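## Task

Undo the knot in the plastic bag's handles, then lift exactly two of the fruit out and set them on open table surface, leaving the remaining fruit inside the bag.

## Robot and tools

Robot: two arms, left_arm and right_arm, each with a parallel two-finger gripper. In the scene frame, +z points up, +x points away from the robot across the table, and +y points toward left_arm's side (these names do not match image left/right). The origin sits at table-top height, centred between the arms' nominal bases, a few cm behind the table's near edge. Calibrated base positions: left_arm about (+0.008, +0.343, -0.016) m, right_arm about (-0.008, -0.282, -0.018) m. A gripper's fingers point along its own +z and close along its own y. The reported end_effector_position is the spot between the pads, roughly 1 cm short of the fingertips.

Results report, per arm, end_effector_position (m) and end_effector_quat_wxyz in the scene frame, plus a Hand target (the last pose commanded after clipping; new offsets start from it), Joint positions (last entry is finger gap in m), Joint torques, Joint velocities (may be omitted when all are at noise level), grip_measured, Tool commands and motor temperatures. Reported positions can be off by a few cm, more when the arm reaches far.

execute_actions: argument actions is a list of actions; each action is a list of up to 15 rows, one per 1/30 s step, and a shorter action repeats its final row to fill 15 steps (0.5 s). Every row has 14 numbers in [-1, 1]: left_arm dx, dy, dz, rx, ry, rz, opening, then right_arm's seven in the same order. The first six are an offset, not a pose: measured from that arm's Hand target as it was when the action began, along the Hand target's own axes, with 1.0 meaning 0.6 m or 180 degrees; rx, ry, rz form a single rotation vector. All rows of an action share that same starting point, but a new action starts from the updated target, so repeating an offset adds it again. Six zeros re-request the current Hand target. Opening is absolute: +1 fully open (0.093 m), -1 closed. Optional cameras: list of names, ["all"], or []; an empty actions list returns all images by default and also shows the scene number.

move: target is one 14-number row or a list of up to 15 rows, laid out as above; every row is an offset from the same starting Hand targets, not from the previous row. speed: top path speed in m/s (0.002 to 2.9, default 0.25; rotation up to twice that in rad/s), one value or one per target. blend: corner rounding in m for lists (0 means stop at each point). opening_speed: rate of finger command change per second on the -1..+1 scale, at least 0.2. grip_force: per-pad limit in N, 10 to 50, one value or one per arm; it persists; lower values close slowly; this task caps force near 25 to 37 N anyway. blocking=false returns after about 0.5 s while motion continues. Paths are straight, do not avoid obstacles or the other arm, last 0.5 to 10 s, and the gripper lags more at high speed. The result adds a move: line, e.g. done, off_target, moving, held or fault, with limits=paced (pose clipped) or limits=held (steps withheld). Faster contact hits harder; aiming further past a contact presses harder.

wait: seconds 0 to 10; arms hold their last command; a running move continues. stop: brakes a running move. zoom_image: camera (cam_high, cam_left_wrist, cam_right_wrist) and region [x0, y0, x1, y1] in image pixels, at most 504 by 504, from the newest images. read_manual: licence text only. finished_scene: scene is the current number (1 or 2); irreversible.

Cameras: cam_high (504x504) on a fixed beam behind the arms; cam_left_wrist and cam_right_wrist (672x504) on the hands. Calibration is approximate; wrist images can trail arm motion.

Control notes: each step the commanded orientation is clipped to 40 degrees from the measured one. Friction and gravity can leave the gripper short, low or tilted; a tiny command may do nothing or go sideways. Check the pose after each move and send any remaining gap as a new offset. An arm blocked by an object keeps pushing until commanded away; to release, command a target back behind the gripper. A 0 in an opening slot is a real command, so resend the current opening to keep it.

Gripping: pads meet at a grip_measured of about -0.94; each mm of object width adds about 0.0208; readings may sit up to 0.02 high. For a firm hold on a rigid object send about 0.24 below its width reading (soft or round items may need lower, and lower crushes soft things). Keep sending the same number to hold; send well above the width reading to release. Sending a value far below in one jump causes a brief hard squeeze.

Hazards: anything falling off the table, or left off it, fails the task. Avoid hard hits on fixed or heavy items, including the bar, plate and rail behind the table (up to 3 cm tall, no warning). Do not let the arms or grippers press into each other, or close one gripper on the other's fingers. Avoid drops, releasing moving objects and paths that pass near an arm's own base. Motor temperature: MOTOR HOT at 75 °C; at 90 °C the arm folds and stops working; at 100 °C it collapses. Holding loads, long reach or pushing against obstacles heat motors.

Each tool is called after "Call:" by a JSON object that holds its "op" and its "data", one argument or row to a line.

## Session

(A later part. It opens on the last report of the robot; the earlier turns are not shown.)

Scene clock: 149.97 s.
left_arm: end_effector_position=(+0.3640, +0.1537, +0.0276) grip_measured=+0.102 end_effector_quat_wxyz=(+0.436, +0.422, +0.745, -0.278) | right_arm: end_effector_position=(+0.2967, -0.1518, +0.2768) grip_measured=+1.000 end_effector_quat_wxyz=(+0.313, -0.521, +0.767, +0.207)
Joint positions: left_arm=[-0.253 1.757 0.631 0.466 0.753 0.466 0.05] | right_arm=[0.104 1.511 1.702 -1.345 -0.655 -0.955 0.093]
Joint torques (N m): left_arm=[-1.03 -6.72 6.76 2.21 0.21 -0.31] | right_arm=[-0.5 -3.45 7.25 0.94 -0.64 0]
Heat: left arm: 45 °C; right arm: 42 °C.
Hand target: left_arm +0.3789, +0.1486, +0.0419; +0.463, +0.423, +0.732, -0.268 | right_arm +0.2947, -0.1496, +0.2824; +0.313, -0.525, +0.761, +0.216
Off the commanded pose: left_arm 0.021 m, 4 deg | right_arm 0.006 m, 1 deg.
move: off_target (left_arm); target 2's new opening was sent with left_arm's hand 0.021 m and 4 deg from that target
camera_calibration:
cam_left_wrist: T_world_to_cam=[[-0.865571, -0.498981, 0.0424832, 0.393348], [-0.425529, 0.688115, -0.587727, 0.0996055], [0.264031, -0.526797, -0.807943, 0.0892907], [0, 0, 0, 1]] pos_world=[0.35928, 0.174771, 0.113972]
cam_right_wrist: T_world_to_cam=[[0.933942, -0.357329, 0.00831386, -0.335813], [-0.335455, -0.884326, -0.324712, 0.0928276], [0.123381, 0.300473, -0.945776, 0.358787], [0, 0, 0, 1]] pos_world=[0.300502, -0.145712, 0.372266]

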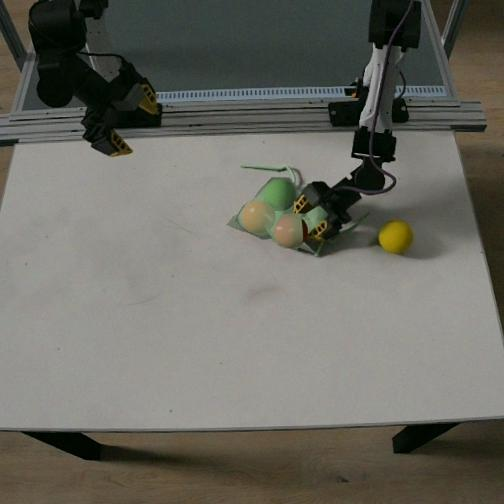

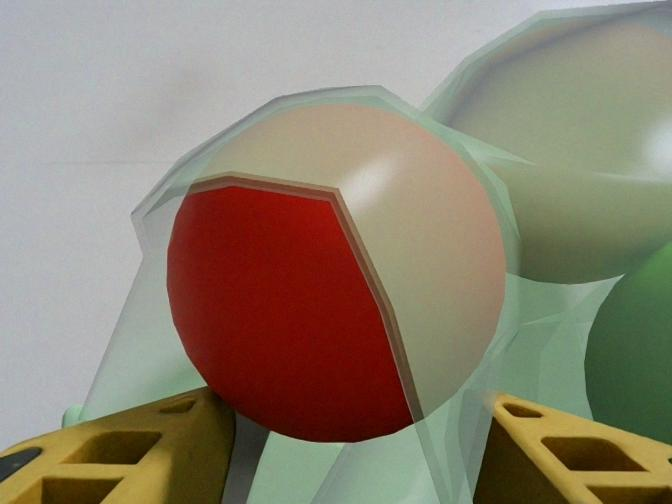

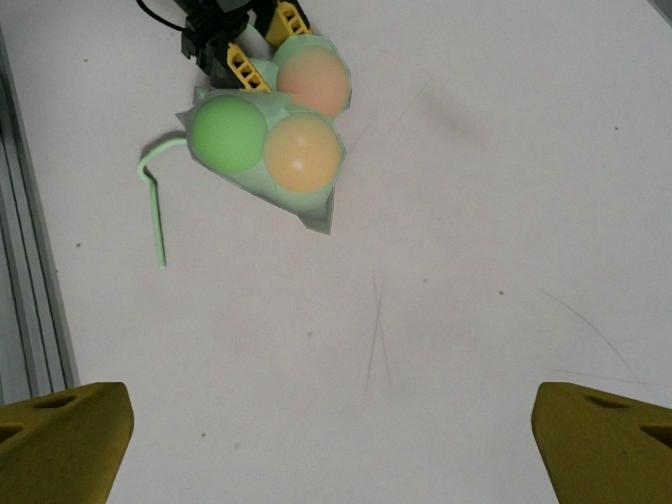

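Call:
{"op": "move", "data": {
  "target": [
    [0,0,0,0,0,0,0.8,0,0,0,0,0,0,1],
    [-0.026,0.002,0.04,0,0,0,0.8,0,0,0,0,0,0,1],
    [-0.026,0.002,0.04,0,0,0,0.1,0,0,0,0,0,0,1]
  ],
  "cameras": ["all"],
  "speed": 0.08,
  "opening_speed": 0.6
}}

Scene clock: 154.77 s.
left_arm: end_effector_position=(+0.3801, +0.1307, +0.0309) grip_measured=+0.352 end_effector_quat_wxyz=(+0.436, +0.423, +0.745, -0.276) | right_arm: end_effector_position=(+0.2967, -0.1518, +0.2768) grip_measured=+1.000 end_effector_quat_wxyz=(+0.313, -0.521, +0.767, +0.207)
Joint positions: left_arm=[-0.317 1.807 0.714 0.466 0.698 0.42 0.062] | right_arm=[0.104 1.511 1.702 -1.345 -0.655 -0.955 0.093]
Joint torques (N m): left_arm=[-1.07 -7.65 7.02 2.24 0.19 -0.29] | right_arm=[-0.39 -3.44 7.25 0.92 -0.63 -0.02]
Heat: left arm: 45 °C; right arm: 42 °C.
Hand target: left_arm +0.3941, +0.1246, +0.0457; +0.463, +0.423, +0.732, -0.268 | right_arm +0.2947, -0.1496, +0.2824; +0.313, -0.525, +0.761, +0.216
Off the commanded pose: left_arm 0.021 m, 4 deg | right_arm 0.006 m, 1 deg.
move: off_target (left_arm); target 3's new opening was sent with left_arm's hand 0.021 m and 4 deg from that target
camera_calibration:
cam_left_wrist: T_world_to_cam=[[-0.865654, -0.499216, 0.0377696, 0.395842], [-0.42397, 0.69087, -0.585618, 0.123115], [0.266256, -0.522955, -0.809707, 0.0742544], [0, 0, 0, 1]] pos_world=[0.375089, 0.151386, 0.117272]
cam_right_wrist: T_world_to_cam=[[0.933942, -0.357329, 0.00831386, -0.335813], [-0.335455, -0.884326, -0.324712, 0.0928276], [0.123381, 0.300473, -0.945776, 0.358787], [0, 0, 0, 1]] pos_world=[0.300502, -0.145712, 0.372266]

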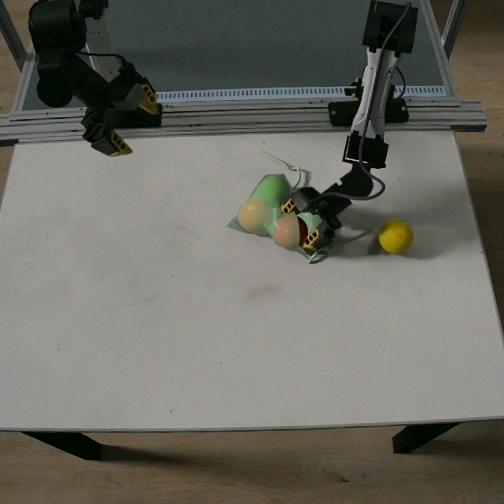

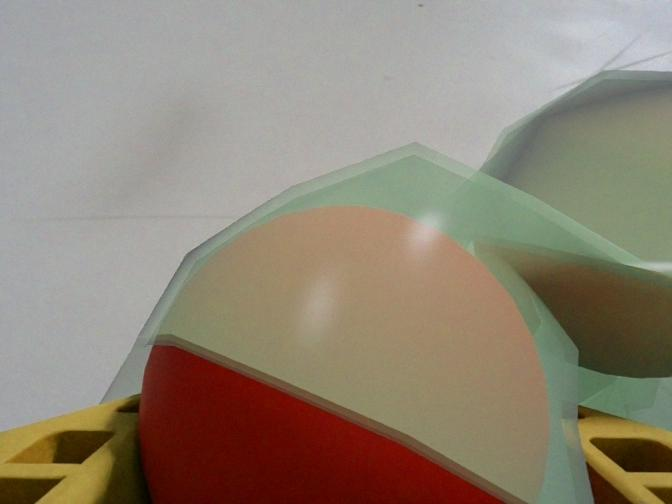

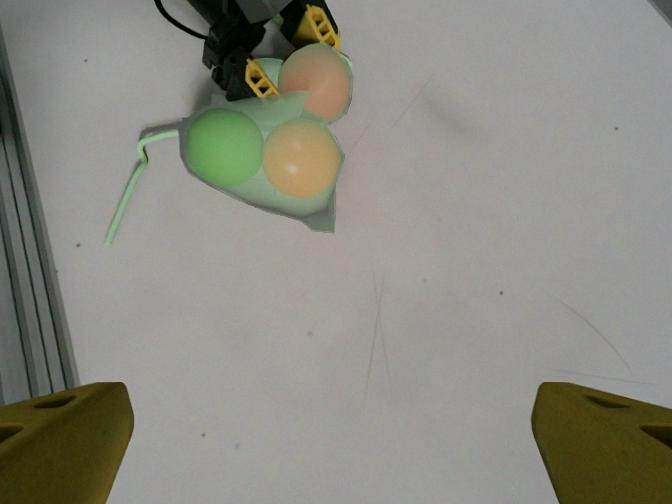

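Call:
{"op": "move", "data": {
  "target": [
    [-0.029,0.042,-0.094,0,0,0,0.05,0,0,0,0,0,0,1],
    [-0.154,0.188,-0.102,0,0,0,0.05,0,0,0,0,0,0,1]
  ],
  "cameras": ["all"],
  "speed": 0.1
}}

Call:
{"op": "zoom_image", "data": {
  "camera": "cam_high",
  "region": [200, 130, 420, 330]
}}

Scene clock: 159.33 s.
left_arm: end_effector_position=(+0.4809, +0.1928, +0.1408) grip_measured=+0.352 end_effector_quat_wxyz=(+0.454, +0.414, +0.743, -0.266) | right_arm: end_effector_position=(+0.2967, -0.1518, +0.2768) grip_measured=+1.000 end_effector_quat_wxyz=(+0.313, -0.521, +0.767, +0.207)
Joint positions: left_arm=[-0.103 1.841 1.302 -0.16 0.848 0.57 0.062] | right_arm=[0.104 1.511 1.702 -1.345 -0.655 -0.955 0.093]
Joint torques (N m): left_arm=[0.1 -9.98 9.48 1.35 0.62 0.15] | right_arm=[-0.46 -3.48 7.12 0.9 -0.66 0.02]
Heat: left arm: 46 °C; right arm: 42 °C.
Hand target: left_arm +0.4841, +0.1947, +0.1553; +0.463, +0.423, +0.732, -0.268 | right_arm +0.2947, -0.1496, +0.2824; +0.313, -0.525, +0.761, +0.216
Off the commanded pose: left_arm 0.015 m, 2 deg | right_arm 0.006 m, 1 deg.
move: off_target (left_arm)
camera_calibration:
cam_left_wrist: T_world_to_cam=[[-0.850366, -0.525928, 0.0166459, 0.510783], [-0.426936, 0.671124, -0.606068, 0.195415], [0.307577, -0.522486, -0.795239, 0.146931], [0, 0, 0, 1]] pos_world=[0.47259, 0.214257, 0.226777]
cam_right_wrist: T_world_to_cam=[[0.933942, -0.357329, 0.00831386, -0.335813], [-0.335455, -0.884326, -0.324712, 0.0928276], [0.123381, 0.300473, -0.945776, 0.358787], [0, 0, 0, 1]] pos_world=[0.300502, -0.145712, 0.372266]

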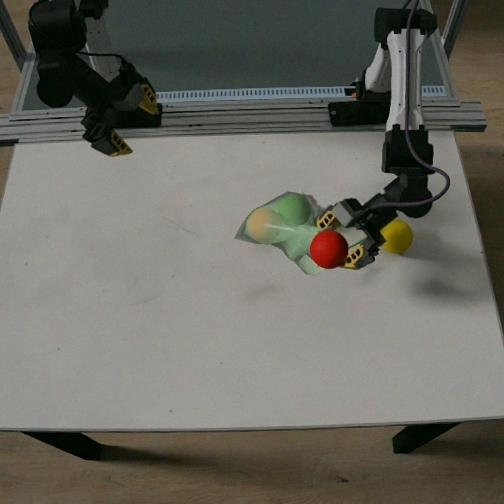

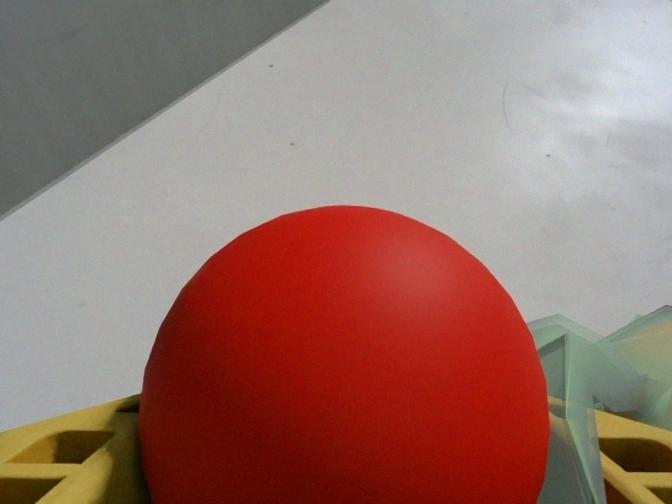

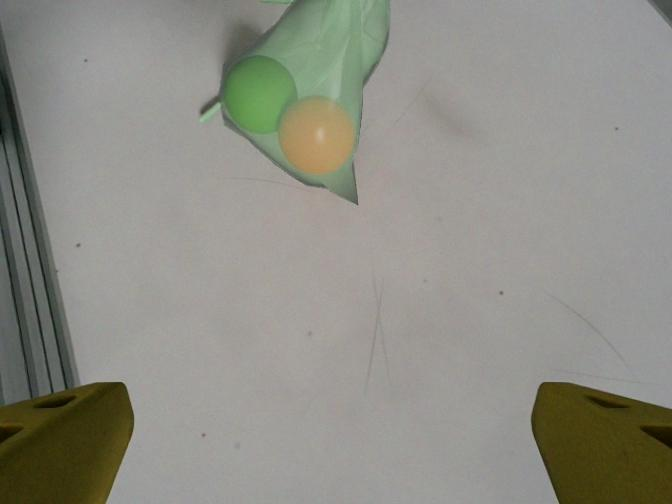

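Scaled by 2.291 from the camera's 504x504 image, which has a finer 720x720 frame.

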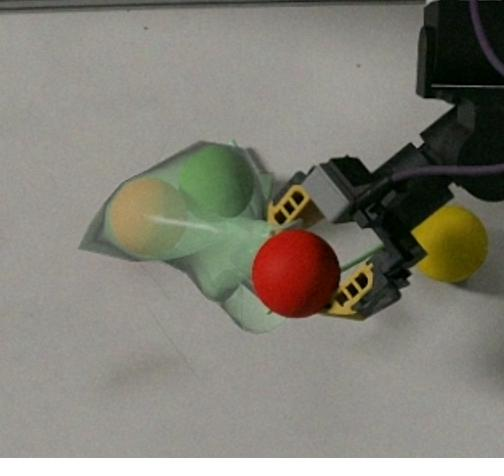

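Call:
{"op": "move", "data": {
  "target": [
    [0.154,0.101,0.064,0,0,0,0.05,0,0,0,0,0,0,1],
    [0.154,0.101,0.064,0,0,0,0.75,0,0,0,0,0,0,1],
    [0.1,0.101,-0.12,0,0,0,0.75,0,0,0,0,0,0,1]
  ],
  "cameras": ["all"],
  "speed": 0.1,
  "opening_speed": 0.6
}}

Call:
{"op": "zoom_image", "data": {
  "camera": "cam_high",
  "region": [220, 150, 440, 350]
}}

Scene clock: 166.00 s.
left_arm: end_effector_position=(+0.4899, +0.3020, +0.1001) grip_measured=+0.748 end_effector_quat_wxyz=(+0.441, +0.408, +0.750, -0.278) | right_arm: end_effector_position=(+0.2967, -0.1518, +0.2768) grip_measured=+1.000 end_effector_quat_wxyz=(+0.313, -0.521, +0.767, +0.207)
Joint positions: left_arm=[0.169 2.019 1.451 -0.456 1.033 0.921 0.081] | right_arm=[0.104 1.511 1.702 -1.345 -0.655 -0.955 0.093]
Joint torques (N m): left_arm=[-0.01 -15.39 8.77 0.85 0.74 0.15] | right_arm=[-0.57 -3.38 7.19 0.9 -0.64 0]
Heat: left arm: 46 °C; right arm: 42 °C.
Hand target: left_arm +0.4912, +0.3035, +0.1318; +0.463, +0.423, +0.732, -0.268 | right_arm +0.2947, -0.1496, +0.2824; +0.313, -0.525, +0.761, +0.216
Off the commanded pose: left_arm 0.032 m, 4 deg | right_arm 0.006 m, 1 deg.
move: off_target (left_arm); target 2's new opening was sent with left_arm's hand 0.027 m and 6 deg from that target
camera_calibration:
cam_left_wrist: T_world_to_cam=[[-0.851162, -0.522216, 0.0530537, 0.572178], [-0.446923, 0.667993, -0.595017, 0.111004], [0.275288, -0.530167, -0.80196, 0.187641], [0, 0, 0, 1]] pos_world=[0.484971, 0.324131, 0.186174]
cam_right_wrist: T_world_to_cam=[[0.933942, -0.357329, 0.00831386, -0.335813], [-0.335455, -0.884326, -0.324712, 0.0928276], [0.123381, 0.300473, -0.945776, 0.358787], [0, 0, 0, 1]] pos_world=[0.300502, -0.145712, 0.372266]

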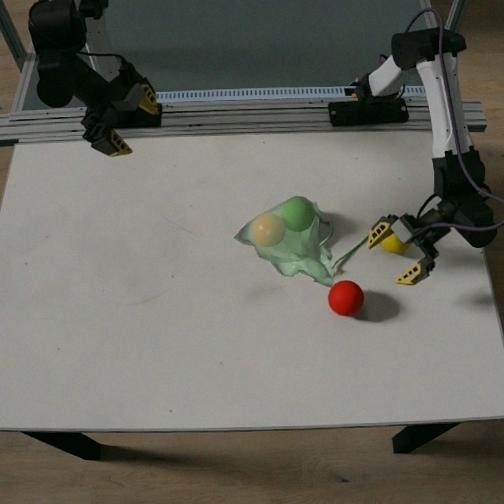

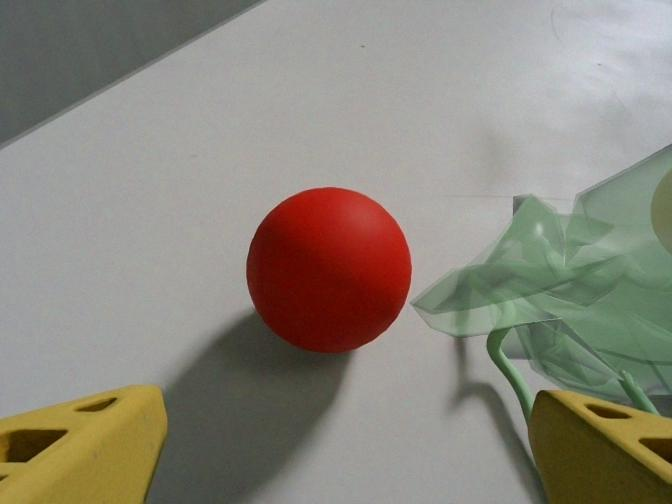

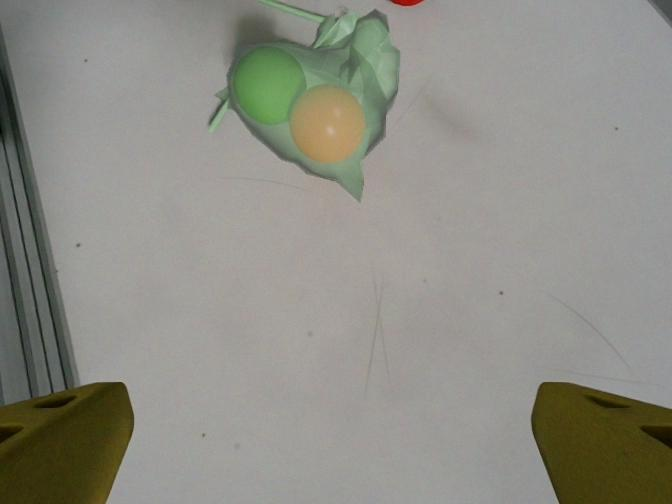

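Scaled by 2.291 from the camera's 504x504 image, which has a finer 720x720 frame.

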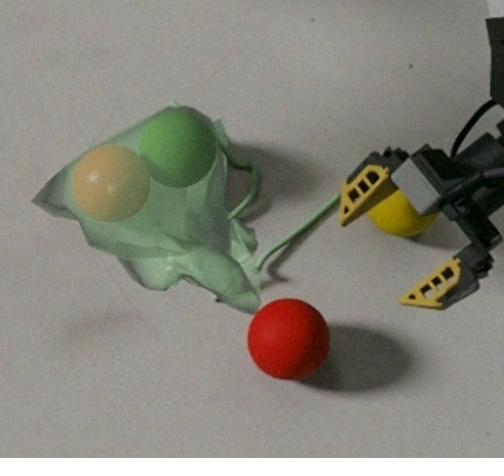

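Call:
{"op": "move", "data": {
  "target": [-0.15,0,-0.072,0,0,0,0.75,0,0,0,0,0,0,1],
  "cameras": ["cam_high"],
  "speed": 0.15
}}

Scene clock: 167.90 s.
left_arm: end_effector_position=(+0.4950, +0.3014, +0.2079) grip_measured=+0.748 end_effector_quat_wxyz=(+0.446, +0.413, +0.745, -0.275) | right_arm: end_effector_position=(+0.2967, -0.1518, +0.2768) grip_measured=+1.000 end_effector_quat_wxyz=(+0.313, -0.521, +0.767, +0.207)
Joint positions: left_arm=[0.169 1.965 1.802 -0.848 1.037 0.928 0.081] | right_arm=[0.104 1.511 1.702 -1.345 -0.655 -0.955 0.093]
Joint torques (N m): left_arm=[0.32 -13.23 9.09 0.84 0.72 0.19] | right_arm=[-0.53 -3.44 7.23 0.93 -0.69 0.01]
Heat: left arm: 46 °C; right arm: 42 °C.
Hand target: left_arm +0.4910, +0.3040, +0.2317; +0.463, +0.423, +0.732, -0.268 | right_arm +0.2947, -0.1496, +0.2824; +0.313, -0.525, +0.761, +0.216
Off the commanded pose: left_arm 0.024 m, 3 deg | right_arm 0.006 m, 1 deg.
move: off_target (left_arm)
Images, in order (width x height): cam_high 504x504.

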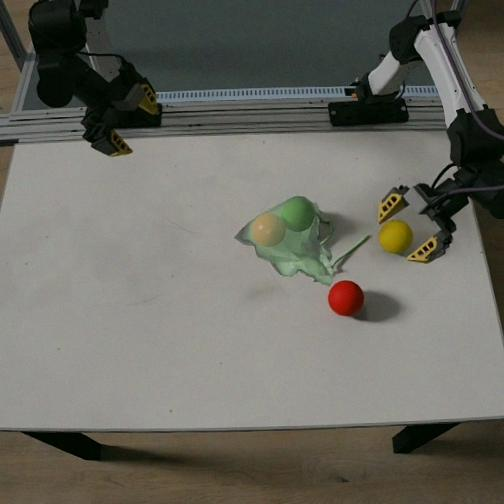

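Call:
{"op": "finished_scene", "data": {
  "scene": 1
}}

The scene is finished: the task was done.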